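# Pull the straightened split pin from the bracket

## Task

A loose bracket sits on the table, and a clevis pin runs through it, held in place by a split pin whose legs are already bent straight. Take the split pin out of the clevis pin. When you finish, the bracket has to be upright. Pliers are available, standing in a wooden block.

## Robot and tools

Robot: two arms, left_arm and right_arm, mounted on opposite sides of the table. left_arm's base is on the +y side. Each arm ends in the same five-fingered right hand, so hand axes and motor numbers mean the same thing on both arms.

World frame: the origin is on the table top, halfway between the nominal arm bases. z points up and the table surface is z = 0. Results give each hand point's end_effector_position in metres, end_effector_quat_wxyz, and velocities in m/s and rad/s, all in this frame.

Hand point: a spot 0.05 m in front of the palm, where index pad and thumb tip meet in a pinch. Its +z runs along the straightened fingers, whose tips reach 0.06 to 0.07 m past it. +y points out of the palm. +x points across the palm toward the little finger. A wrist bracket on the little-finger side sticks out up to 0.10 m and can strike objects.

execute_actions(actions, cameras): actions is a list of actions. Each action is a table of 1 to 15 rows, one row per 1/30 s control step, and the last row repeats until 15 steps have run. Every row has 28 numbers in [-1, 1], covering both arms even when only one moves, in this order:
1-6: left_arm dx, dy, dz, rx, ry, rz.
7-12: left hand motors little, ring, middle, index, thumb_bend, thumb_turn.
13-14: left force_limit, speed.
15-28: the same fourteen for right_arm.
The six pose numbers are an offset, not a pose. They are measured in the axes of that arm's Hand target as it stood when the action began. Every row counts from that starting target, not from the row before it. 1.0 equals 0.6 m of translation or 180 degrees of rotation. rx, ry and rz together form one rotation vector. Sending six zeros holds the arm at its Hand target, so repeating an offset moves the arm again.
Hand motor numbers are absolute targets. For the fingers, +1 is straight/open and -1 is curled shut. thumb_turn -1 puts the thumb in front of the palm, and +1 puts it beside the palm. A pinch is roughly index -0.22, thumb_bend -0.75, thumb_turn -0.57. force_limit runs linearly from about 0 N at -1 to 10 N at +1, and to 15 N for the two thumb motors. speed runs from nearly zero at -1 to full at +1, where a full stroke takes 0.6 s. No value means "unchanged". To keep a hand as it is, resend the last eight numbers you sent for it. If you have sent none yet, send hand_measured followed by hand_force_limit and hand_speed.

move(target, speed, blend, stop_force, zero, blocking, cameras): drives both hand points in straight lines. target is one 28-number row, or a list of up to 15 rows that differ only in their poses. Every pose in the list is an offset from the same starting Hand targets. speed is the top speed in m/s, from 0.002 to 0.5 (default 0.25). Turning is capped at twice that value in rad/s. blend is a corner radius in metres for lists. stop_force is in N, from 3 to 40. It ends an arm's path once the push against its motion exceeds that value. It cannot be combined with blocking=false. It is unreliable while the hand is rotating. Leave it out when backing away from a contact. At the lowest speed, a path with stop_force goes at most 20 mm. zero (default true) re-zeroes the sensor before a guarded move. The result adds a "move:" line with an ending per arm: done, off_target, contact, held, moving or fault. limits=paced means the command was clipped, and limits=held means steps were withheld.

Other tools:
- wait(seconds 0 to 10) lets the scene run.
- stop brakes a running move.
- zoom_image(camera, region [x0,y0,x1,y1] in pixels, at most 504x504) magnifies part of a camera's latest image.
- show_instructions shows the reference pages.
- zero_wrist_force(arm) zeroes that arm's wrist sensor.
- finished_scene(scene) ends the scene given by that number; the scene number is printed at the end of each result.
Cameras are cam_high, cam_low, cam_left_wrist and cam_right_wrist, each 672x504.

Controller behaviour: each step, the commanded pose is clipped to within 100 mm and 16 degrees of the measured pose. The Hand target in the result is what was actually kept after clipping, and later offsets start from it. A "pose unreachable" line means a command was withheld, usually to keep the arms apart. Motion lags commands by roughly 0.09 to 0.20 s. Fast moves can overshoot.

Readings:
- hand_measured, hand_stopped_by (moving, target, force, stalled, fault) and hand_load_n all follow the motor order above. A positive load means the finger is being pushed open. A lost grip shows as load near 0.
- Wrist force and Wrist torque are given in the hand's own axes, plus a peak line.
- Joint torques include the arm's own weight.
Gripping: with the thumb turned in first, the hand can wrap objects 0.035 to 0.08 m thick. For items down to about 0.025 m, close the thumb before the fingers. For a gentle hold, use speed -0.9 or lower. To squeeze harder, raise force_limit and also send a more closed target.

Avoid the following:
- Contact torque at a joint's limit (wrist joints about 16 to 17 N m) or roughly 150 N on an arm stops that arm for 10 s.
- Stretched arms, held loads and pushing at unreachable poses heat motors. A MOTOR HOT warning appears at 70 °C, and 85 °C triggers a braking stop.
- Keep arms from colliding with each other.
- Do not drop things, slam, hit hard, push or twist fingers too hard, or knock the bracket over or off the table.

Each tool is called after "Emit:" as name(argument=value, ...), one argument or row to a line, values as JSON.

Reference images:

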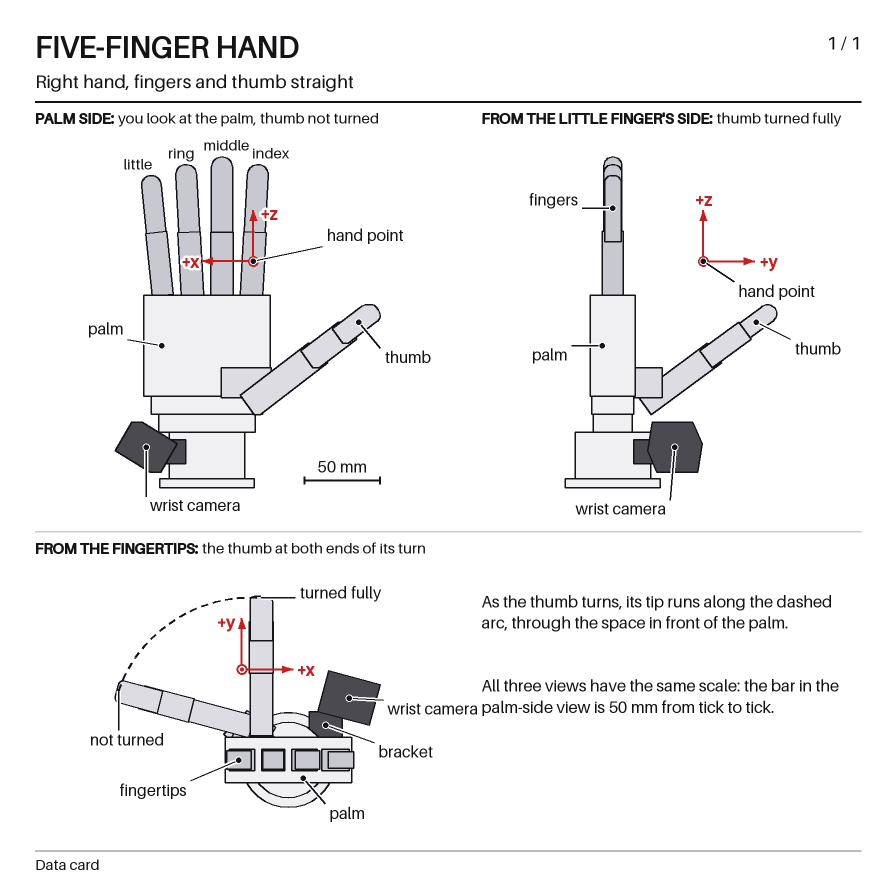

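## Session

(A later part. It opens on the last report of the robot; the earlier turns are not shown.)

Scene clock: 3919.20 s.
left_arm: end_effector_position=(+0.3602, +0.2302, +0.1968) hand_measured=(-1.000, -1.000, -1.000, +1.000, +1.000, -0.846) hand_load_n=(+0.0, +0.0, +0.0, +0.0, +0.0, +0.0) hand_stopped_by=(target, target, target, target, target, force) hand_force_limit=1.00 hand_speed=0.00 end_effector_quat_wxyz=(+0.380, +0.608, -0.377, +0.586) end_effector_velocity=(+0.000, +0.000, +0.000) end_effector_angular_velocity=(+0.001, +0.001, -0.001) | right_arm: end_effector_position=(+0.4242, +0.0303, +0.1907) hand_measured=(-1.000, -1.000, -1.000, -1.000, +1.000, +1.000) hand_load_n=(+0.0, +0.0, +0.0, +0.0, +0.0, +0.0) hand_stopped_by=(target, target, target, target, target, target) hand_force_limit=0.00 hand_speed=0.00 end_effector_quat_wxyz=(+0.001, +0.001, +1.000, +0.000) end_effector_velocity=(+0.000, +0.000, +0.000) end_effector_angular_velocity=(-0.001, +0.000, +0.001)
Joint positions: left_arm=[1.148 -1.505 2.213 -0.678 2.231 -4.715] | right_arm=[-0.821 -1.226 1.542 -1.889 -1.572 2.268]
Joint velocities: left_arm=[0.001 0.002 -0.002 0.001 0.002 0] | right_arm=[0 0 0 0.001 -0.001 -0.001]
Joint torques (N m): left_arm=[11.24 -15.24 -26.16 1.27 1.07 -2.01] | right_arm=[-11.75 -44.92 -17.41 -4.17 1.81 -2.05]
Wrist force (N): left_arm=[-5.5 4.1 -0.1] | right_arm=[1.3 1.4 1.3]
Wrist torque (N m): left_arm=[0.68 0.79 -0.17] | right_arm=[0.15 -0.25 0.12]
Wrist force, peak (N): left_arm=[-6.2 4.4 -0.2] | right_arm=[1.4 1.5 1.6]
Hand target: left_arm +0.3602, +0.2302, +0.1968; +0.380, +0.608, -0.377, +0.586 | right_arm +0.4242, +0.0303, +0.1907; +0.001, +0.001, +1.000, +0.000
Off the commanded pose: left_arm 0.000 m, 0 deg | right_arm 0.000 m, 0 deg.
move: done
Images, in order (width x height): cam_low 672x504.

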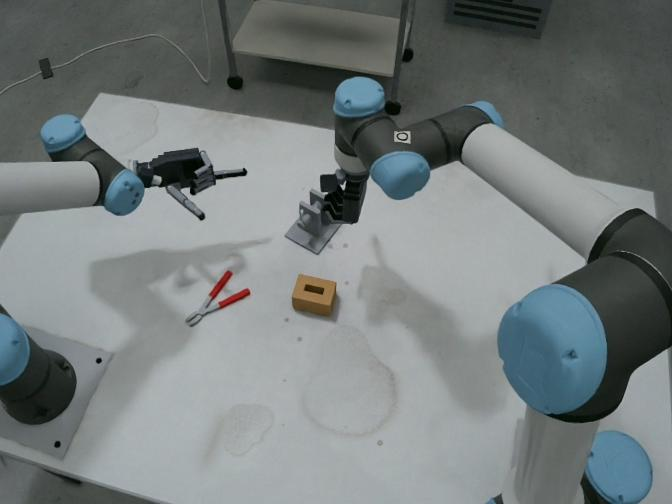

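Emit:
move(
  target=[
    [-0.111,0.131,0.052,0,0,0,-1,-1,-1,1,1,-1,1,0,0,0,0,0,0,0,-1,-1,-1,-1,1,1,0,0],
    [-0.171,0.131,0.052,0,0,0,-1,-1,-1,1,1,-1,1,0,0,0,0,0,0,0,-1,-1,-1,-1,1,1,0,0],
  ],
  speed=0.12,
  blend=[0.02,0],
  cameras=["cam_low","cam_right_wrist"],
)

Emit:
move(
  target=[0,0,0.1,0,0,0,-1,-1,-1,1,1,-1,1,0,0,0,0,0,0,0,-1,-1,-1,-1,1,1,0,0],
  speed=0.05,
  stop_force=6,
  cameras=["cam_low","cam_right_wrist"],
)

Emit:
zoom_image(
  camera="cam_low",
  region=[265, 180, 335, 250],
)

Emit:
zoom_image(
  camera="cam_right_wrist",
  region=[350, 170, 450, 270],
)

Scene clock: 3928.13 s.
left_arm: end_effector_position=(+0.2993, +0.1695, +0.0952) hand_measured=(-1.000, -1.000, -1.000, +1.000, +1.000, -0.846) hand_load_n=(+0.0, +0.0, +0.0, +0.0, +0.0, +0.0) hand_stopped_by=(target, target, target, target, target, force) hand_force_limit=1.00 hand_speed=0.00 end_effector_quat_wxyz=(+0.380, +0.608, -0.377, +0.586) end_effector_velocity=(+0.000, +0.000, -0.002) end_effector_angular_velocity=(+0.001, +0.002, -0.001) | right_arm: end_effector_position=(+0.4242, +0.0303, +0.1907) hand_measured=(-1.000, -1.000, -1.000, -1.000, +1.000, +1.000) hand_load_n=(+0.0, +0.0, +0.0, +0.0, +0.0, +0.0) hand_stopped_by=(target, target, target, target, target, target) hand_force_limit=0.00 hand_speed=0.00 end_effector_quat_wxyz=(+0.001, +0.001, +1.000, +0.000) end_effector_velocity=(+0.000, +0.000, +0.000) end_effector_angular_velocity=(+0.000, +0.000, +0.000)
Joint positions: left_arm=[0.862 -1.356 2.446 -1.065 1.945 -4.724] | right_arm=[-0.821 -1.226 1.542 -1.889 -1.572 2.268]
Joint velocities: left_arm=[0 0.004 0.001 -0.002 0.001 0] | right_arm=[-0.001 -0.001 0 0 0 -0.001]
Joint torques (N m): left_arm=[-8.79 -15.1 -2.49 -4.27 -1.09 -2.49] | right_arm=[-11.57 -44.35 -18.79 -4.08 1.74 -1.99]
Wrist force (N): left_arm=[-6.0 3.8 -0.1] | right_arm=[1.5 1.4 1.5]
Wrist torque (N m): left_arm=[0.66 0.85 -0.22] | right_arm=[0.14 -0.28 0.13]
Wrist force, peak (N): left_arm=[-5.9 5.1 -0.1] | right_arm=[1.6 1.6 1.5]
Hand target: left_arm +0.2994, +0.1695, +0.0951; +0.381, +0.608, -0.377, +0.586 | right_arm +0.4242, +0.0303, +0.1907; +0.001, +0.001, +1.000, +0.000
Off the commanded pose: left_arm 0.000 m, 0 deg | right_arm 0.000 m, 0 deg.
move: done; blend cut to 0.018 m at target 1
camera_calibration:
cam_right_wrist: T_world_to_cam=[[-0.315997, 0.948348, 0.0279579, 0.0943224], [0.819829, 0.258105, 0.511138, -0.450814], [0.477521, 0.184439, -0.859044, 0.0718748], [0, 0, 0, 1]] pos_world=[0.365075, 0.0136502, 0.289535]
Images, in order (width x height): cam_low 672x504, cam_right_wrist 672x504.

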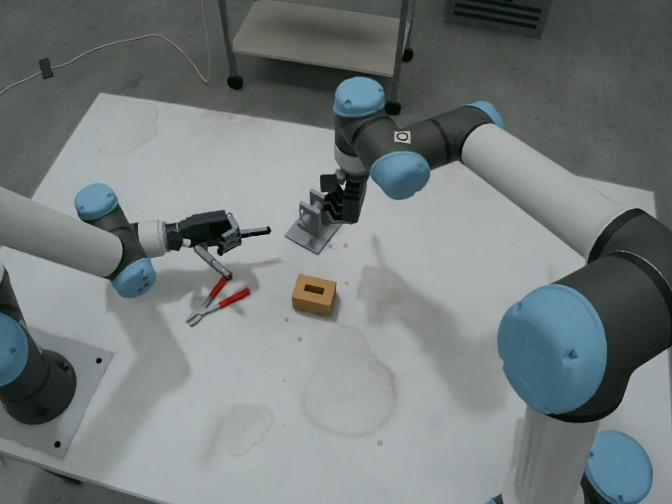

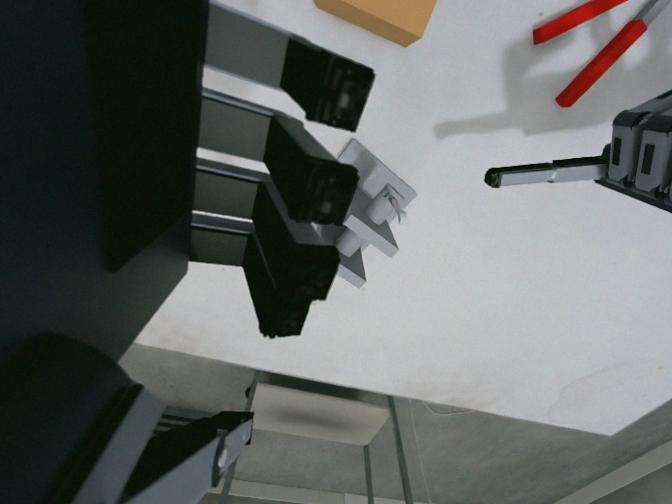

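Scene clock: 3930.50 s.
left_arm: end_effector_position=(+0.3248, +0.1152, +0.0937) hand_measured=(-1.000, -1.000, -1.000, +1.000, +1.000, -0.846) hand_load_n=(+0.0, +0.0, +0.0, +0.0, +0.0, +0.5) hand_stopped_by=(target, target, target, target, target, force) hand_force_limit=1.00 hand_speed=0.00 end_effector_quat_wxyz=(+0.381, +0.608, -0.377, +0.586) end_effector_velocity=(+0.000, +0.000, +0.000) end_effector_angular_velocity=(-0.001, -0.001, +0.000) | right_arm: end_effector_position=(+0.4242, +0.0303, +0.1907) hand_measured=(-1.000, -1.000, -1.000, -1.000, +1.000, +1.000) hand_load_n=(+0.0, +0.0, +0.0, +0.0, +0.0, +0.0) hand_stopped_by=(target, target, target, target, target, target) hand_force_limit=0.00 hand_speed=0.00 end_effector_quat_wxyz=(+0.001, +0.001, +1.000, +0.000) end_effector_velocity=(+0.001, +0.000, +0.000) end_effector_angular_velocity=(+0.000, -0.001, +0.000)
Joint positions: left_arm=[0.793 -1.274 2.324 -1.027 1.876 -4.726] | right_arm=[-0.821 -1.226 1.542 -1.889 -1.572 2.268]
Joint velocities: left_arm=[0 0 0 -0.001 0 0] | right_arm=[-0.001 0.001 0 -0.001 0 -0.001]
Joint torques (N m): left_arm=[-7.47 -17.89 -19.5 0.77 -1.32 -2.53] | right_arm=[-11.38 -44.52 -19.1 -3.95 1.76 -1.94]
Wrist force (N): left_arm=[-5.7 4.0 -0.4] | right_arm=[1.4 1.6 1.2]
Wrist torque (N m): left_arm=[0.69 0.81 -0.21] | right_arm=[0.17 -0.26 0.13]
Wrist force, peak (N): left_arm=[-6.4 3.9 -0.5] | right_arm=[1.4 1.6 1.5]
Hand target: left_arm +0.3248, +0.1152, +0.0937; +0.381, +0.608, -0.377, +0.586 | right_arm +0.4242, +0.0303, +0.1907; +0.001, +0.001, +1.000, +0.000
Off the commanded pose: left_arm 0.000 m, 0 deg | right_arm 0.000 m, 0 deg.
move: done
camera_calibration:
cam_right_wrist: T_world_to_cam=[[-0.315997, 0.948348, 0.0279578, 0.0943225], [0.819829, 0.258105, 0.511138, -0.450814], [0.477521, 0.184439, -0.859044, 0.0718748], [0, 0, 0, 1]] pos_world=[0.365075, 0.0136502, 0.289535]
Images, in order (width x height): cam_low 672x504, cam_right_wrist 672x504.

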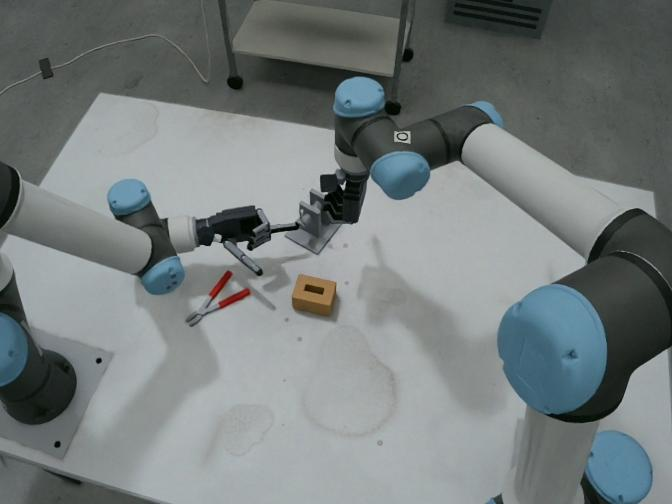

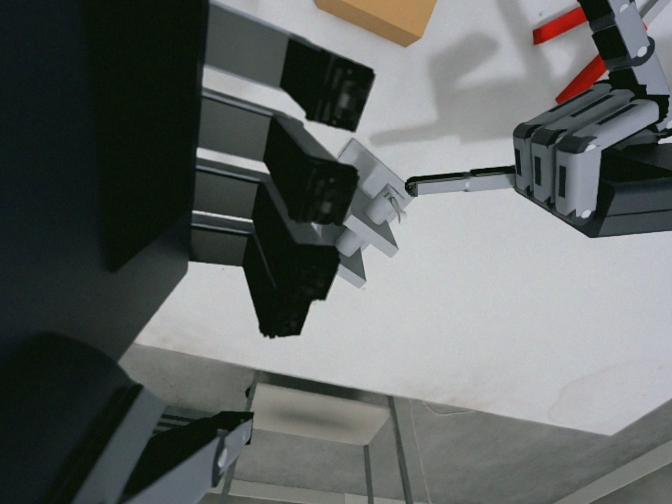

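Scaled by 7.200 from the camera's 672x504 image, which has a finer 960x720 frame.

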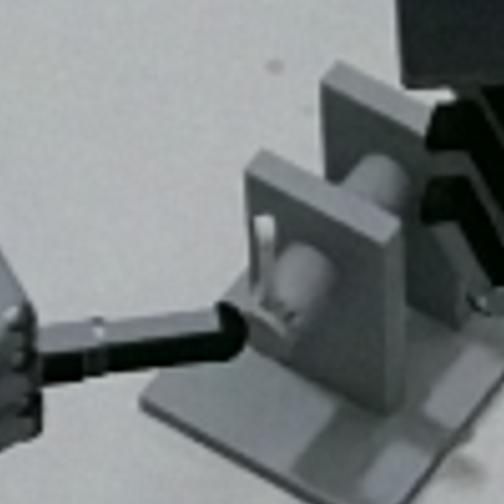

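Scaled by 5.040 from the camera's 672x504 image, which has a finer 960x720 frame.

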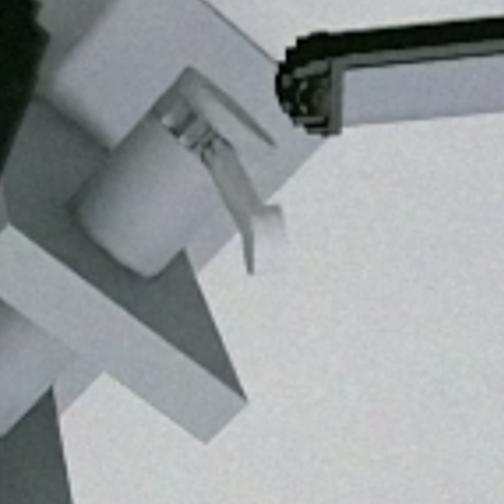

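Emit:
move(
  target=[0,0,0.033,0,0,0,-1,-1,-1,1,1,-1,1,0,0,0,0,0,0,0,-1,-1,-1,-1,1,1,0,0],
  speed=0.03,
  stop_force=6,
  cameras=["cam_low","cam_right_wrist"],
)

Emit:
move(
  target=[0,-0.025,0,0,0,0,-1,-1,-1,1,1,-1,1,0,0,0,0,0,0,0,-1,-1,-1,-1,1,1,0,0],
  speed=0.015,
  stop_force=4,
  cameras=["cam_low","cam_right_wrist"],
)

Emit:
zoom_image(
  camera="cam_low",
  region=[265, 180, 335, 250],
)

Emit:
zoom_image(
  camera="cam_right_wrist",
  region=[350, 170, 450, 270],
)

Scene clock: 3941.67 s.
left_arm: end_effector_position=(+0.3332, +0.0972, +0.0932) hand_measured=(-1.000, -1.000, -1.000, +1.000, +1.000, -0.846) hand_load_n=(+0.0, +0.0, +0.0, +0.0, +0.0, +0.0) hand_stopped_by=(target, target, target, target, target, force) hand_force_limit=1.00 hand_speed=0.00 end_effector_quat_wxyz=(+0.381, +0.608, -0.377, +0.586) end_effector_velocity=(+0.000, +0.000, +0.000) end_effector_angular_velocity=(+0.001, +0.001, +0.000) | right_arm: end_effector_position=(+0.4242, +0.0303, +0.1907) hand_measured=(-1.000, -1.000, -1.000, -1.000, +1.000, +1.000) hand_load_n=(+0.0, +0.0, +0.0, +0.0, +0.0, +0.0) hand_stopped_by=(target, target, target, target, target, target) hand_force_limit=0.00 hand_speed=0.00 end_effector_quat_wxyz=(+0.001, +0.001, +1.000, +0.000) end_effector_velocity=(+0.000, -0.001, +0.000) end_effector_angular_velocity=(+0.000, +0.001, -0.003)
Joint positions: left_arm=[0.775 -1.246 2.281 -1.011 1.859 -4.727] | right_arm=[-0.821 -1.226 1.542 -1.889 -1.572 2.268]
Joint velocities: left_arm=[0 0 0 0.002 0 0] | right_arm=[-0.001 0 0 0.001 0.001 0.002]
Joint torques (N m): left_arm=[-8.77 -21.11 -18.69 0.92 -1.35 -2.65] | right_arm=[-11.33 -43.69 -20.17 -3.83 1.76 -1.89]
Wrist force (N): left_arm=[-5.9 4.4 -0.6] | right_arm=[1.3 1.7 1.1]
Wrist torque (N m): left_arm=[0.73 0.84 -0.22] | right_arm=[0.19 -0.24 0.13]
Wrist force, peak (N): left_arm=[-6.0 4.4 -0.6] | right_arm=[1.4 1.6 1.5]
Hand target: left_arm +0.3332, +0.0972, +0.0932; +0.381, +0.608, -0.377, +0.586 | right_arm +0.4242, +0.0303, +0.1907; +0.001, +0.001, +1.000, +0.000
Off the commanded pose: left_arm 0.000 m, 0 deg | right_arm 0.000 m, 0 deg.
move: done
camera_calibration:
cam_right_wrist: T_world_to_cam=[[-0.315997, 0.948348, 0.0279578, 0.0943224], [0.819829, 0.258105, 0.511138, -0.450814], [0.477521, 0.184438, -0.859044, 0.0718748], [0, 0, 0, 1]] pos_world=[0.365075, 0.0136502, 0.289535]
Images, in order (width x height): cam_low 672x504, cam_right_wrist 672x504.

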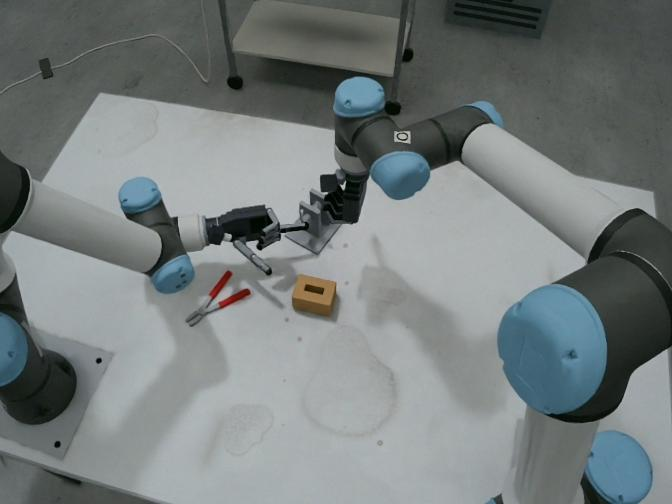

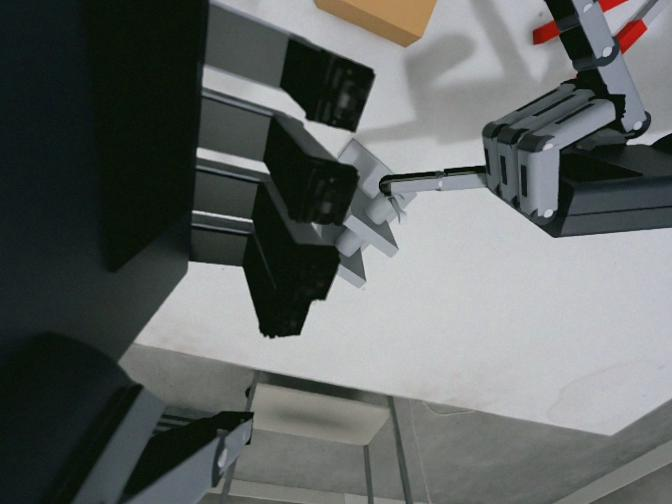

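Scene clock: 3943.17 s.
left_arm: end_effector_position=(+0.3375, +0.0992, +0.0932) hand_measured=(-1.000, -1.000, -1.000, +1.000, +1.000, -0.846) hand_load_n=(+0.0, +0.0, +0.0, -2.5, +0.0, +0.0) hand_stopped_by=(target, target, target, target, target, force) hand_force_limit=1.00 hand_speed=0.00 end_effector_quat_wxyz=(+0.381, +0.608, -0.377, +0.586) end_effector_velocity=(+0.000, -0.001, +0.001) end_effector_angular_velocity=(-0.001, -0.001, -0.001) | right_arm: end_effector_position=(+0.4242, +0.0303, +0.1907) hand_measured=(-1.000, -1.000, -1.000, -1.000, +1.000, +1.000) hand_load_n=(+0.0, +0.0, +0.0, +0.0, +0.0, +0.0) hand_stopped_by=(target, target, target, target, target, target) hand_force_limit=0.00 hand_speed=0.00 end_effector_quat_wxyz=(+0.001, +0.001, +1.000, +0.000) end_effector_velocity=(+0.000, +0.000, +0.000) end_effector_angular_velocity=(-0.001, +0.001, +0.001)
Joint positions: left_arm=[0.788 -1.241 2.272 -1.008 1.872 -4.727] | right_arm=[-0.821 -1.226 1.542 -1.889 -1.572 2.268]
Joint velocities: left_arm=[0 -0.001 -0.001 0 0 0] | right_arm=[0 0 0 0.001 0 -0.001]
Joint torques (N m): left_arm=[-6.43 -34.9 -3.1 -3.31 -2.32 -2.58] | right_arm=[-10.8 -44.1 -20.39 -3.78 1.83 -1.86]
Wrist force (N): left_arm=[-3.5 6.8 -0.7] | right_arm=[1.2 1.4 1.4]
Wrist torque (N m): left_arm=[0.60 1.01 -0.07] | right_arm=[0.14 -0.23 0.11]
Wrist force, peak (N): left_arm=[-3.2 9.7 -0.2] | right_arm=[1.5 1.6 1.3]
Hand target: left_arm +0.3375, +0.0992, +0.0932; +0.381, +0.608, -0.377, +0.586 | right_arm +0.4242, +0.0303, +0.1907; +0.001, +0.001, +1.000, +0.000
Off the commanded pose: left_arm 0.010 m, 0 deg | right_arm 0.000 m, 0 deg.
move: contact (left_arm)
camera_calibration:
cam_right_wrist: T_world_to_cam=[[-0.315997, 0.948348, 0.0279579, 0.0943225], [0.819829, 0.258105, 0.511138, -0.450814], [0.47752, 0.184439, -0.859044, 0.0718748], [0, 0, 0, 1]] pos_world=[0.365075, 0.0136502, 0.289535]
Images, in order (width x height): cam_low 672x504, cam_right_wrist 672x504.

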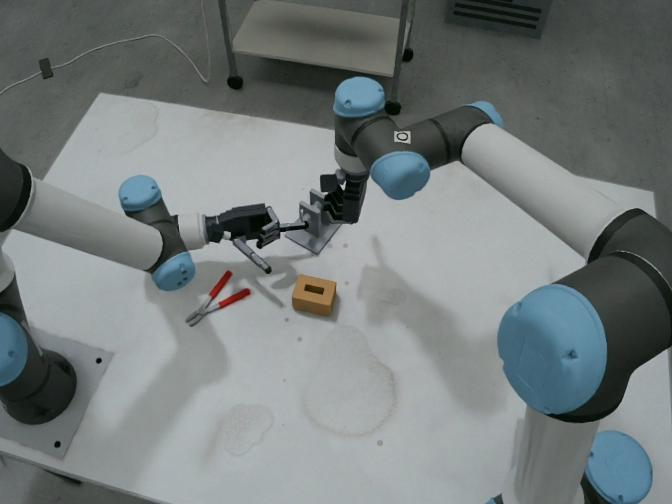

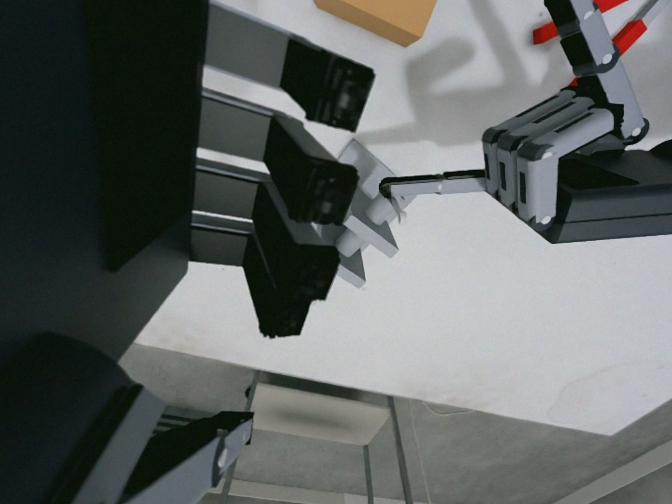

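Scaled by 7.200 from the camera's 672x504 image, which has a finer 960x720 frame.

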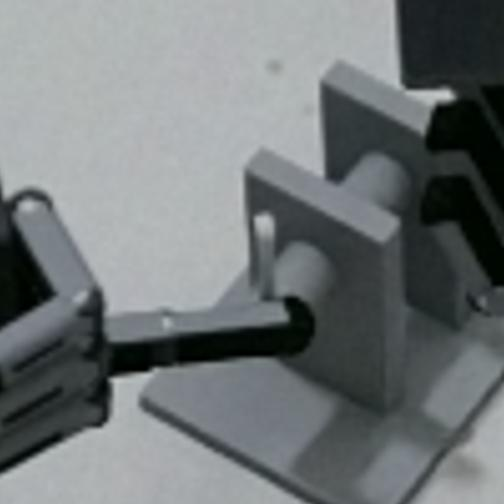

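Scaled by 5.040 from the camera's 672x504 image, which has a finer 960x720 frame.

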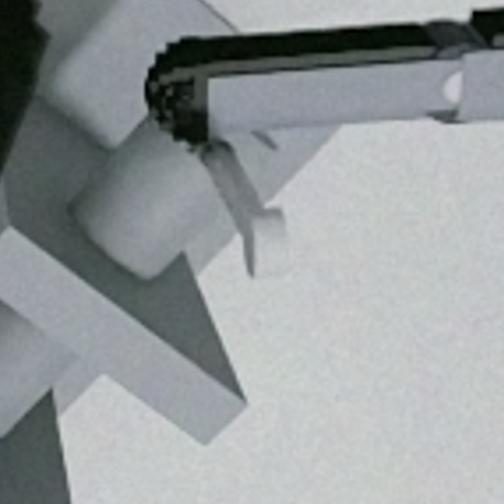

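Emit:
move(
  target=[
    [0,0.017,0,0,0,0,-1,-1,-1,1,1,-1,1,0,0,0,0,0,0,0,-1,-1,-1,-1,1,1,0,0],
    [0,0.017,0.014,0,0,0,-1,-1,-1,1,1,-1,1,0,0,0,0,0,0,0,-1,-1,-1,-1,1,1,0,0],
  ],
  speed=0.03,
  cameras=[],
)

Emit:
move(
  target=[0,-0.015,0,0,0,0,-1,-1,-1,1,1,-1,1,0,0,0,0,0,0,0,-1,-1,-1,-1,1,1,0,0],
  speed=0.01,
  stop_force=4,
  cameras=["cam_low","cam_right_wrist"],
)

Emit:
zoom_image(
  camera="cam_right_wrist",
  region=[350, 170, 450, 270],
)

Scene clock: 3949.57 s.
left_arm: end_effector_position=(+0.3317, +0.0874, +0.0932) hand_measured=(-1.000, -1.000, -1.000, +1.000, +1.000, -0.846) hand_load_n=(+0.0, +0.0, +0.0, +0.0, +0.0, +0.0) hand_stopped_by=(target, target, target, target, target, force) hand_force_limit=1.00 hand_speed=0.00 end_effector_quat_wxyz=(+0.381, +0.608, -0.377, +0.586) end_effector_velocity=(+0.000, -0.001, +0.000) end_effector_angular_velocity=(+0.000, +0.000, +0.000) | right_arm: end_effector_position=(+0.4242, +0.0303, +0.1907) hand_measured=(-1.000, -1.000, -1.000, -1.000, +1.000, +1.000) hand_load_n=(-0.5, +0.0, +0.0, +0.0, +0.0, +0.0) hand_stopped_by=(target, target, target, target, target, target) hand_force_limit=0.00 hand_speed=0.00 end_effector_quat_wxyz=(+0.001, +0.001, +1.000, +0.000) end_effector_velocity=(+0.000, +0.000, +0.000) end_effector_angular_velocity=(-0.001, +0.001, +0.001)
Joint positions: left_arm=[0.752 -1.241 2.272 -1.008 1.836 -4.727] | right_arm=[-0.821 -1.226 1.542 -1.889 -1.572 2.268]
Joint velocities: left_arm=[-0.001 0.001 -0.002 0.001 -0.001 0] | right_arm=[0 0 0 0.001 0 0]
Joint torques (N m): left_arm=[-7.45 -20.23 -19.71 1.11 -1.22 -2.51] | right_arm=[-10.6 -43.3 -20.98 -3.61 1.7 -1.84]
Wrist force (N): left_arm=[-5.5 4.2 -0.5] | right_arm=[1.3 1.4 1.3]
Wrist torque (N m): left_arm=[0.71 0.78 -0.20] | right_arm=[0.15 -0.24 0.12]
Wrist force, peak (N): left_arm=[-3.4 7.0 -1.1] | right_arm=[1.5 1.5 1.4]
Hand target: left_arm +0.3318, +0.0873, +0.0932; +0.381, +0.608, -0.377, +0.586 | right_arm +0.4242, +0.0303, +0.1907; +0.001, +0.001, +1.000, +0.000
Off the commanded pose: left_arm 0.000 m, 0 deg | right_arm 0.000 m, 0 deg.
move: done
No camera images: "cameras" was empty.

Scene clock: 3951.43 s.
left_arm: end_effector_position=(+0.3400, +0.0911, +0.0930) hand_measured=(-1.000, -1.000, -1.000, +1.000, +1.000, -0.846) hand_load_n=(+0.0, +0.0, +0.0, -1.0, +0.0, +0.0) hand_stopped_by=(target, target, target, target, target, force) hand_force_limit=1.00 hand_speed=0.00 end_effector_quat_wxyz=(+0.381, +0.608, -0.377, +0.586) end_effector_velocity=(+0.000, +0.000, +0.000) end_effector_angular_velocity=(-0.001, -0.001, -0.001) | right_arm: end_effector_position=(+0.4242, +0.0303, +0.1907) hand_measured=(-1.000, -1.000, -1.000, -1.000, +1.000, +1.000) hand_load_n=(+0.0, +0.0, +0.0, +0.0, +0.0, +0.0) hand_stopped_by=(target, target, target, target, target, target) hand_force_limit=0.00 hand_speed=0.00 end_effector_quat_wxyz=(+0.001, +0.001, +1.000, +0.000) end_effector_velocity=(+0.000, +0.000, +0.000) end_effector_angular_velocity=(+0.000, +0.000, -0.001)
Joint positions: left_arm=[0.778 -1.231 2.256 -1.002 1.861 -4.727] | right_arm=[-0.821 -1.226 1.542 -1.889 -1.572 2.268]
Joint velocities: left_arm=[0 0 0 -0.001 0.001 0] | right_arm=[0 0 0 0 0 0]
Joint torques (N m): left_arm=[12.15 -21.12 -20.77 0.93 1.19 2.88] | right_arm=[-10.87 -43.29 -21.35 -3.55 1.69 -1.8]
Wrist force (N): left_arm=[-5.4 5.1 -0.3] | right_arm=[1.3 1.5 1.4]
Wrist torque (N m): left_arm=[0.65 0.84 -0.19] | right_arm=[0.16 -0.24 0.13]
Wrist force, peak (N): left_arm=[-6.1 4.6 -0.5] | right_arm=[1.5 1.6 1.4]
Hand target: left_arm +0.3400, +0.0911, +0.0930; +0.381, +0.608, -0.377, +0.586 | right_arm +0.4242, +0.0303, +0.1907; +0.001, +0.001, +1.000, +0.000
Off the commanded pose: left_arm 0.000 m, 0 deg | right_arm 0.000 m, 0 deg.
move: done
camera_calibration:
cam_right_wrist: T_world_to_cam=[[-0.315997, 0.948348, 0.0279578, 0.0943225], [0.819829, 0.258105, 0.511138, -0.450814], [0.477521, 0.184438, -0.859044, 0.0718747], [0, 0, 0, 1]] pos_world=[0.365075, 0.0136502, 0.289535]
Images, in order (width x height): cam_low 672x504, cam_right_wrist 672x504.

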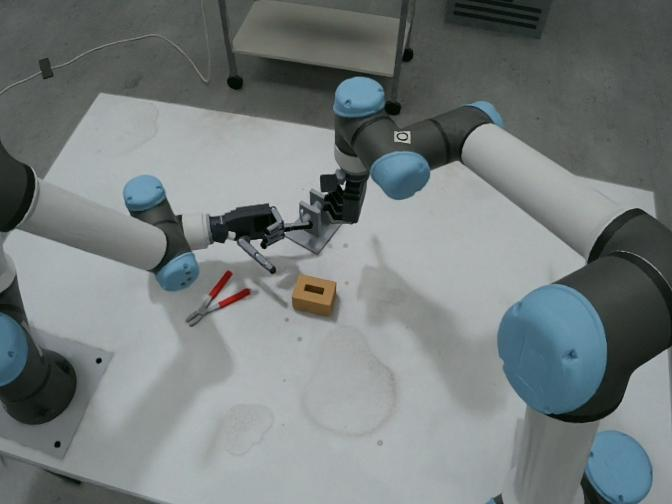

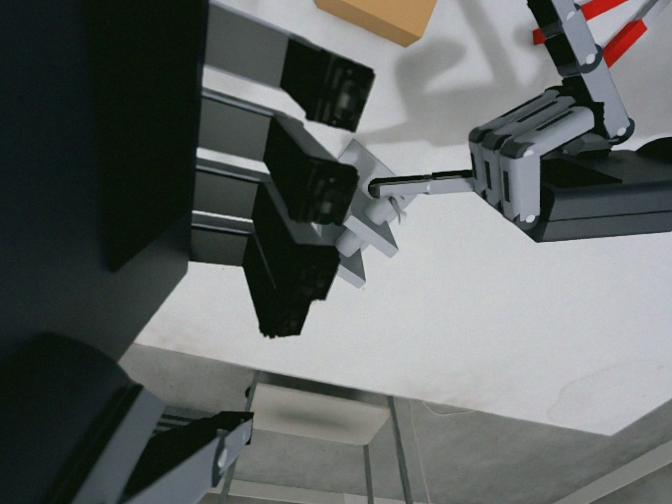

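Scaled by 5.040 from the camera's 672x504 image, which has a finer 960x720 frame.

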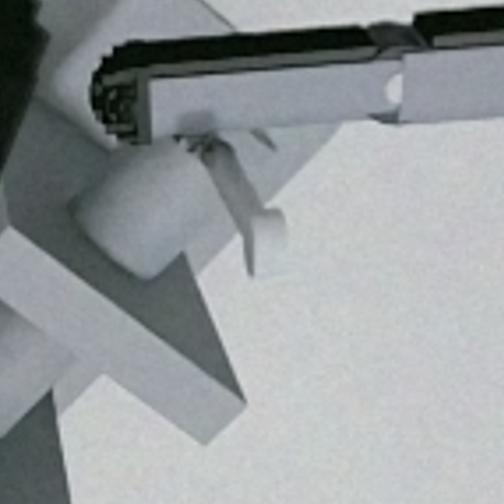

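Emit:
move(
  target=[0,-0.016,0,0,0,0,-1,-1,-1,1,1,-1,1,0,0,0,0,0,0,0,-1,-1,-1,-1,1,1,0,0],
  speed=0.01,
  stop_force=4,
  cameras=["cam_low","cam_right_wrist"],
)

Emit:
zoom_image(
  camera="cam_right_wrist",
  region=[350, 170, 450, 270],
)

Emit:
zoom_image(
  camera="cam_low",
  region=[285, 195, 325, 235],
)

Scene clock: 3957.20 s.
left_arm: end_effector_position=(+0.3419, +0.0920, +0.0930) hand_measured=(-1.000, -1.000, -1.000, +1.000, +1.000, -0.846) hand_load_n=(+0.0, +0.0, +0.0, -3.5, +0.0, +0.0) hand_stopped_by=(target, target, target, target, target, force) hand_force_limit=1.00 hand_speed=0.00 end_effector_quat_wxyz=(+0.381, +0.608, -0.377, +0.586) end_effector_velocity=(+0.000, +0.000, +0.000) end_effector_angular_velocity=(+0.000, +0.000, +0.001) | right_arm: end_effector_position=(+0.4242, +0.0303, +0.1907) hand_measured=(-1.000, -1.000, -1.000, -1.000, +1.000, +1.000) hand_load_n=(+0.0, +0.0, +0.0, +0.0, +0.0, +0.0) hand_stopped_by=(target, target, target, target, target, target) hand_force_limit=0.00 hand_speed=0.00 end_effector_quat_wxyz=(+0.001, +0.001, +1.000, +0.000) end_effector_velocity=(+0.000, +0.000, +0.000) end_effector_angular_velocity=(+0.000, -0.001, +0.000)
Joint positions: left_arm=[0.784 -1.228 2.252 -1 1.867 -4.727] | right_arm=[-0.821 -1.226 1.542 -1.889 -1.572 2.268]
Joint velocities: left_arm=[0 0.001 0 -0.001 -0.001 0] | right_arm=[0 0 0 -0.001 0 0]
Joint torques (N m): left_arm=[-4.27 -34.37 -2.36 -2.32 -2.8 1.37] | right_arm=[-10.05 -43.3 -22.78 -3.33 1.86 -1.73]
Wrist force (N): left_arm=[-1.3 8.6 0.7] | right_arm=[1.3 1.5 1.4]
Wrist torque (N m): left_arm=[0.43 1.05 0.06] | right_arm=[0.15 -0.25 0.13]
Wrist force, peak (N): left_arm=[-1.2 10.3 0.3] | right_arm=[1.4 1.7 1.4]
Hand target: left_arm +0.3419, +0.0920, +0.0930; +0.381, +0.608, -0.377, +0.586 | right_arm +0.4242, +0.0303, +0.1907; +0.001, +0.001, +1.000, +0.000
Off the commanded pose: left_arm 0.007 m, 0 deg | right_arm 0.000 m, 0 deg.
move: contact (left_arm)
camera_calibration:
cam_right_wrist: T_world_to_cam=[[-0.315997, 0.948348, 0.0279578, 0.0943225], [0.819829, 0.258105, 0.511138, -0.450814], [0.47752, 0.184438, -0.859044, 0.0718748], [0, 0, 0, 1]] pos_world=[0.365075, 0.0136502, 0.289535]
Images, in order (width x height): cam_low 672x504, cam_right_wrist 672x504.

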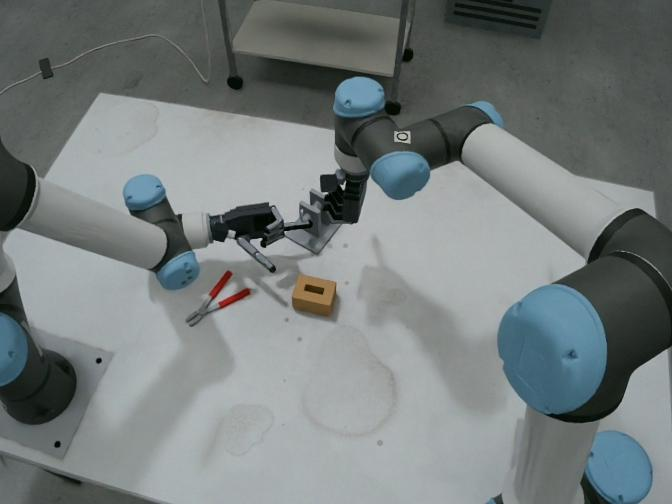

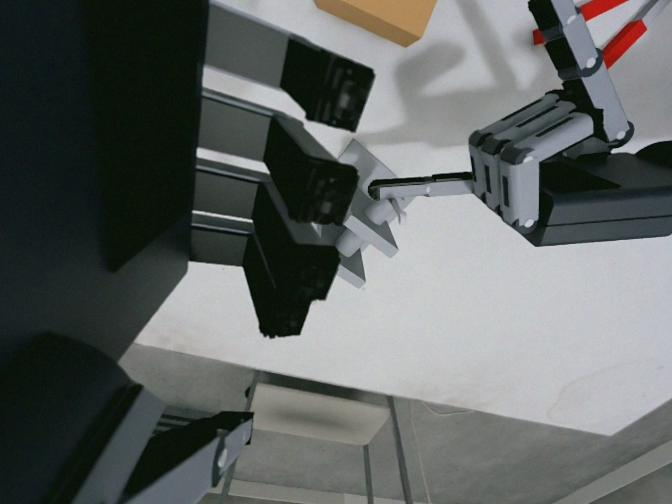

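Scaled by 5.040 from the camera's 672x504 image, which has a finer 960x720 frame.

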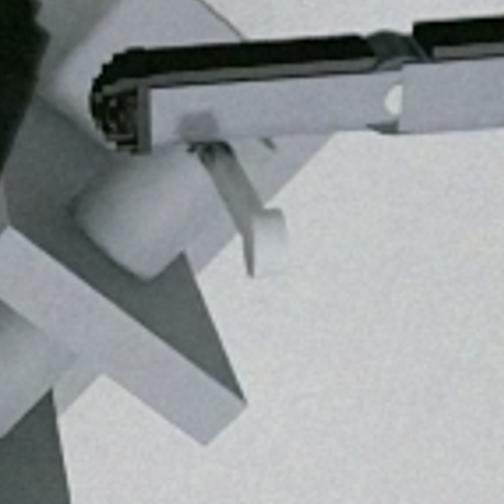

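Scaled by 12.600 from the camera's 672x504 image, which has a finer 960x720 frame.

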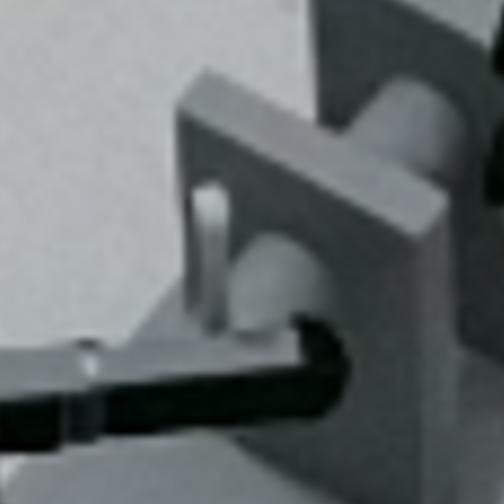

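Emit:
move(
  target=[0.0083,0.0025,0,0,0,0,-1,-1,-1,1,1,-1,1,0,0,0,0,0,0,0,-1,-1,-1,-1,1,1,0,0],
  speed=0.01,
  cameras=[],
)

Emit:
move(
  target=[0,-0.016,0,0,0,0,-1,-1,-1,1,1,-1,1,0,0,0,0,0,0,0,-1,-1,-1,-1,1,1,0,0],
  speed=0.008,
  stop_force=4,
  cameras=["cam_low","cam_right_wrist"],
)

Emit:
zoom_image(
  camera="cam_right_wrist",
  region=[350, 170, 450, 270],
)

Emit:
zoom_image(
  camera="cam_low",
  region=[285, 195, 325, 235],
)

Scene clock: 3964.90 s.
left_arm: end_effector_position=(+0.3407, +0.0913, +0.0979) hand_measured=(-1.000, -1.000, -1.000, +1.000, +1.000, -0.846) hand_load_n=(+0.0, +0.0, +0.0, +0.0, +0.0, +0.0) hand_stopped_by=(target, target, target, target, target, force) hand_force_limit=1.00 hand_speed=0.00 end_effector_quat_wxyz=(+0.381, +0.608, -0.377, +0.586) end_effector_velocity=(+0.000, +0.000, +0.001) end_effector_angular_velocity=(-0.001, +0.000, -0.001) | right_arm: end_effector_position=(+0.4242, +0.0303, +0.1907) hand_measured=(-1.000, -1.000, -1.000, -1.000, +1.000, +1.000) hand_load_n=(+0.0, +0.0, +0.0, +0.0, +0.0, +0.0) hand_stopped_by=(target, target, target, target, target, target) hand_force_limit=0.00 hand_speed=0.00 end_effector_quat_wxyz=(+0.001, +0.001, +1.000, +0.000) end_effector_velocity=(+0.000, +0.000, +0.000) end_effector_angular_velocity=(+0.000, +0.000, -0.002)
Joint positions: left_arm=[0.78 -1.242 2.252 -0.986 1.863 -4.727] | right_arm=[-0.821 -1.226 1.542 -1.889 -1.572 2.268]
Joint velocities: left_arm=[-0.001 -0.003 0 0.002 0 0] | right_arm=[0 0 0 0.001 0 0.001]
Joint torques (N m): left_arm=[-5.8 -38.05 -20.07 1.17 -1.72 -2.6] | right_arm=[-9.42 -42.95 -22.8 -3.26 1.67 -1.66]
Wrist force (N): left_arm=[-5.7 4.0 -0.6] | right_arm=[1.2 1.4 1.2]
Wrist torque (N m): left_arm=[0.67 0.82 -0.21] | right_arm=[0.15 -0.23 0.12]
Wrist force, peak (N): left_arm=[-1.6 8.9 0.2] | right_arm=[1.6 1.6 1.4]
Hand target: left_arm +0.3406, +0.0913, +0.0980; +0.381, +0.608, -0.377, +0.586 | right_arm +0.4242, +0.0303, +0.1907; +0.001, +0.001, +1.000, +0.000
Off the commanded pose: left_arm 0.000 m, 0 deg | right_arm 0.000 m, 0 deg.
move: done
No camera images: "cameras" was empty.

Scene clock: 3966.77 s.
left_arm: end_effector_position=(+0.3456, +0.0937, +0.0979) hand_measured=(-1.000, -1.000, -1.000, +1.000, +1.000, -0.846) hand_load_n=(+0.0, +0.0, +0.0, -2.0, +0.0, +0.0) hand_stopped_by=(target, target, target, target, target, force) hand_force_limit=1.00 hand_speed=0.00 end_effector_quat_wxyz=(+0.381, +0.608, -0.377, +0.586) end_effector_velocity=(+0.000, +0.000, +0.000) end_effector_angular_velocity=(+0.000, +0.000, -0.001) | right_arm: end_effector_position=(+0.4242, +0.0303, +0.1907) hand_measured=(-1.000, -1.000, -1.000, -1.000, +1.000, +1.000) hand_load_n=(+0.0, +0.0, +0.0, +0.0, +0.0, +0.0) hand_stopped_by=(target, target, target, target, target, target) hand_force_limit=0.00 hand_speed=0.00 end_effector_quat_wxyz=(+0.001, +0.001, +1.000, +0.000) end_effector_velocity=(+0.000, +0.000, -0.001) end_effector_angular_velocity=(-0.002, +0.002, +0.001)
Joint positions: left_arm=[0.795 -1.236 2.242 -0.982 1.878 -4.726] | right_arm=[-0.821 -1.226 1.542 -1.889 -1.572 2.268]
Joint velocities: left_arm=[0 0.001 -0.001 0 0.001 0] | right_arm=[0 0.001 0 0.002 0 -0.001]
Joint torques (N m): left_arm=[-6.98 -36.22 -5.14 -3.73 -2.18 1.34] | right_arm=[-9.89 -42.66 -23.33 -3.19 1.7 -1.67]
Wrist force (N): left_arm=[-4.3 6.8 -0.9] | right_arm=[1.2 1.5 1.2]
Wrist torque (N m): left_arm=[0.62 0.90 -0.08] | right_arm=[0.16 -0.23 0.12]
Wrist force, peak (N): left_arm=[-3.8 9.3 -2.5] | right_arm=[1.4 1.8 1.3]
Hand target: left_arm +0.3456, +0.0937, +0.0979; +0.381, +0.608, -0.377, +0.586 | right_arm +0.4242, +0.0303, +0.1907; +0.001, +0.001, +1.000, +0.000
Off the commanded pose: left_arm 0.004 m, 0 deg | right_arm 0.000 m, 0 deg.
move: contact (left_arm)
camera_calibration:
cam_right_wrist: T_world_to_cam=[[-0.315997, 0.948348, 0.027958, 0.0943224], [0.81983, 0.258105, 0.511137, -0.450814], [0.47752, 0.184439, -0.859044, 0.0718749], [0, 0, 0, 1]] pos_world=[0.365075, 0.0136502, 0.289535]
Images, in order (width x height): cam_low 672x504, cam_right_wrist 672x504.

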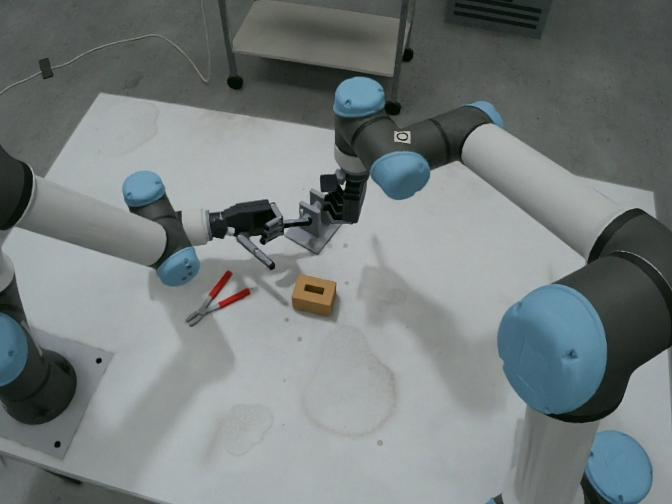

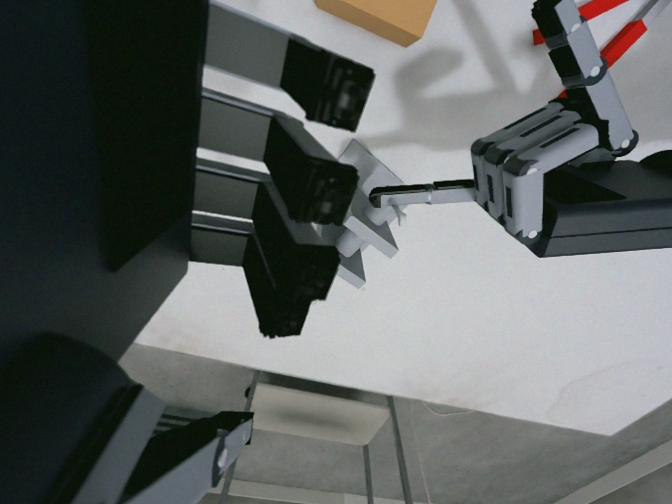

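Scaled by 5.040 from the camera's 672x504 image, which has a finer 960x720 frame.

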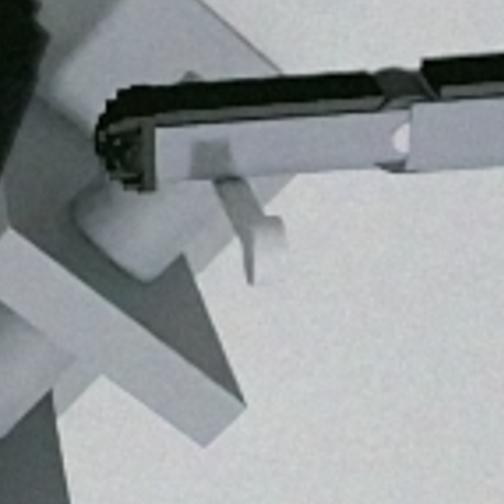

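Scaled by 12.600 from the camera's 672x504 image, which has a finer 960x720 frame.

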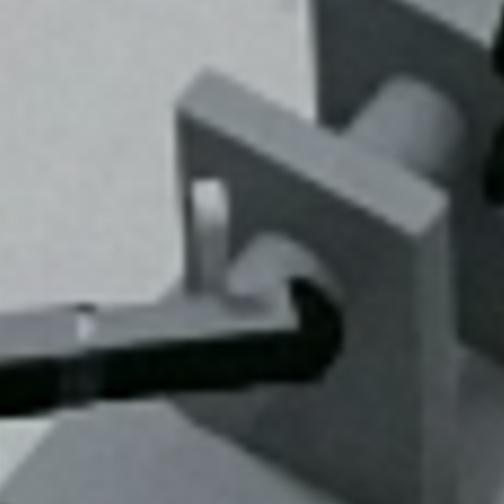

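Emit:
move(
  target=[0.025,0,0,0,0,0,-1,-1,-1,1,1,-1,1,0,0,0,0,0,0,0,-1,-1,-1,-1,1,1,0,0],
  speed=0.01,
  stop_force=5,
  cameras=["cam_low","cam_right_wrist"],
)

Emit:
zoom_image(
  camera="cam_right_wrist",
  region=[350, 170, 450, 270],
)

Emit:
zoom_image(
  camera="cam_low",
  region=[285, 195, 325, 235],
)

Scene clock: 3973.20 s.
left_arm: end_effector_position=(+0.3460, +0.0935, +0.1128) hand_measured=(-1.000, -1.000, -1.000, +1.000, +1.000, -0.846) hand_load_n=(+0.0, +0.0, +0.0, -1.0, +0.0, +0.5) hand_stopped_by=(target, target, target, target, target, force) hand_force_limit=1.00 hand_speed=0.00 end_effector_quat_wxyz=(+0.381, +0.608, -0.377, +0.586) end_effector_velocity=(+0.000, +0.000, +0.000) end_effector_angular_velocity=(+0.000, +0.000, +0.001) | right_arm: end_effector_position=(+0.4242, +0.0303, +0.1907) hand_measured=(-1.000, -1.000, -1.000, -1.000, +1.000, +1.000) hand_load_n=(+0.0, +0.0, +0.0, +0.0, +0.0, +0.0) hand_stopped_by=(target, target, target, target, target, target) hand_force_limit=0.00 hand_speed=0.00 end_effector_quat_wxyz=(+0.001, +0.001, +1.000, +0.000) end_effector_velocity=(+0.001, -0.001, +0.000) end_effector_angular_velocity=(+0.000, +0.000, -0.002)
Joint positions: left_arm=[0.796 -1.273 2.232 -0.935 1.879 -4.726] | right_arm=[-0.821 -1.226 1.542 -1.889 -1.572 2.268]
Joint velocities: left_arm=[0 0 0 0 0 0] | right_arm=[-0.001 0 0 0 0 0.001]
Joint torques (N m): left_arm=[12.64 -32.8 -21.19 -1.91 0.75 -1.44] | right_arm=[-8.84 -42.49 -24.54 -3.01 1.56 -1.65]
Wrist force (N): left_arm=[-9.5 6.0 -0.5] | right_arm=[1.4 1.4 1.4]
Wrist torque (N m): left_arm=[0.64 0.58 -0.43] | right_arm=[0.15 -0.26 0.13]
Wrist force, peak (N): left_arm=[-10.0 6.1 -0.8] | right_arm=[1.4 1.7 1.4]
Hand target: left_arm +0.3460, +0.0935, +0.1128; +0.381, +0.608, -0.377, +0.586 | right_arm +0.4242, +0.0303, +0.1907; +0.001, +0.001, +1.000, +0.000
Off the commanded pose: left_arm 0.000 m, 0 deg | right_arm 0.000 m, 0 deg.
move: contact (left_arm)
camera_calibration:
cam_right_wrist: T_world_to_cam=[[-0.315997, 0.948348, 0.027958, 0.0943223], [0.81983, 0.258105, 0.511138, -0.450814], [0.47752, 0.184439, -0.859044, 0.0718749], [0, 0, 0, 1]] pos_world=[0.365075, 0.0136502, 0.289535]
Images, in order (width x height): cam_low 672x504, cam_right_wrist 672x504.

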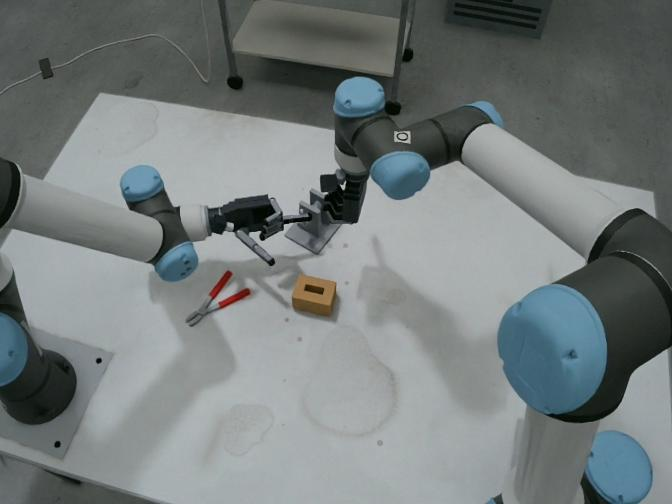

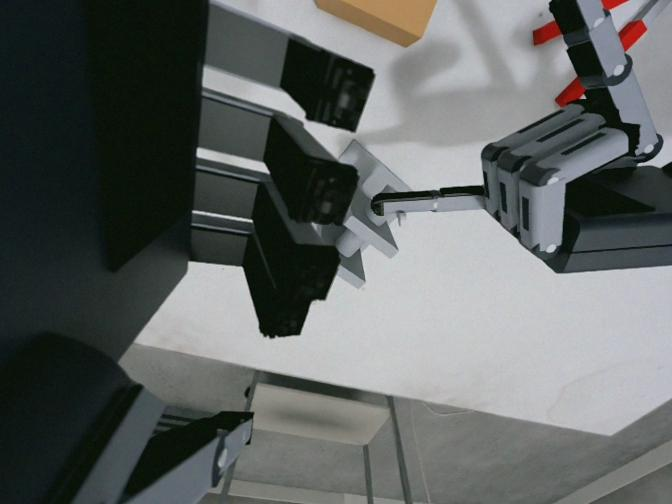

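Scaled by 5.040 from the camera's 672x504 image, which has a finer 960x720 frame.

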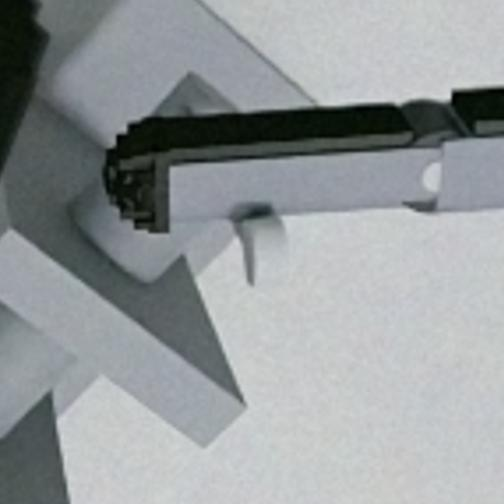

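Scaled by 12.600 from the camera's 672x504 image, which has a finer 960x720 frame.

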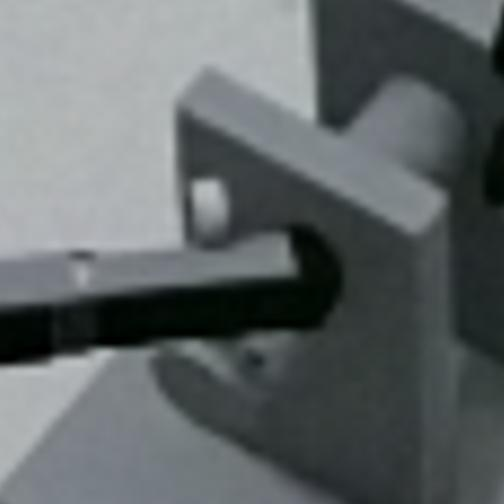

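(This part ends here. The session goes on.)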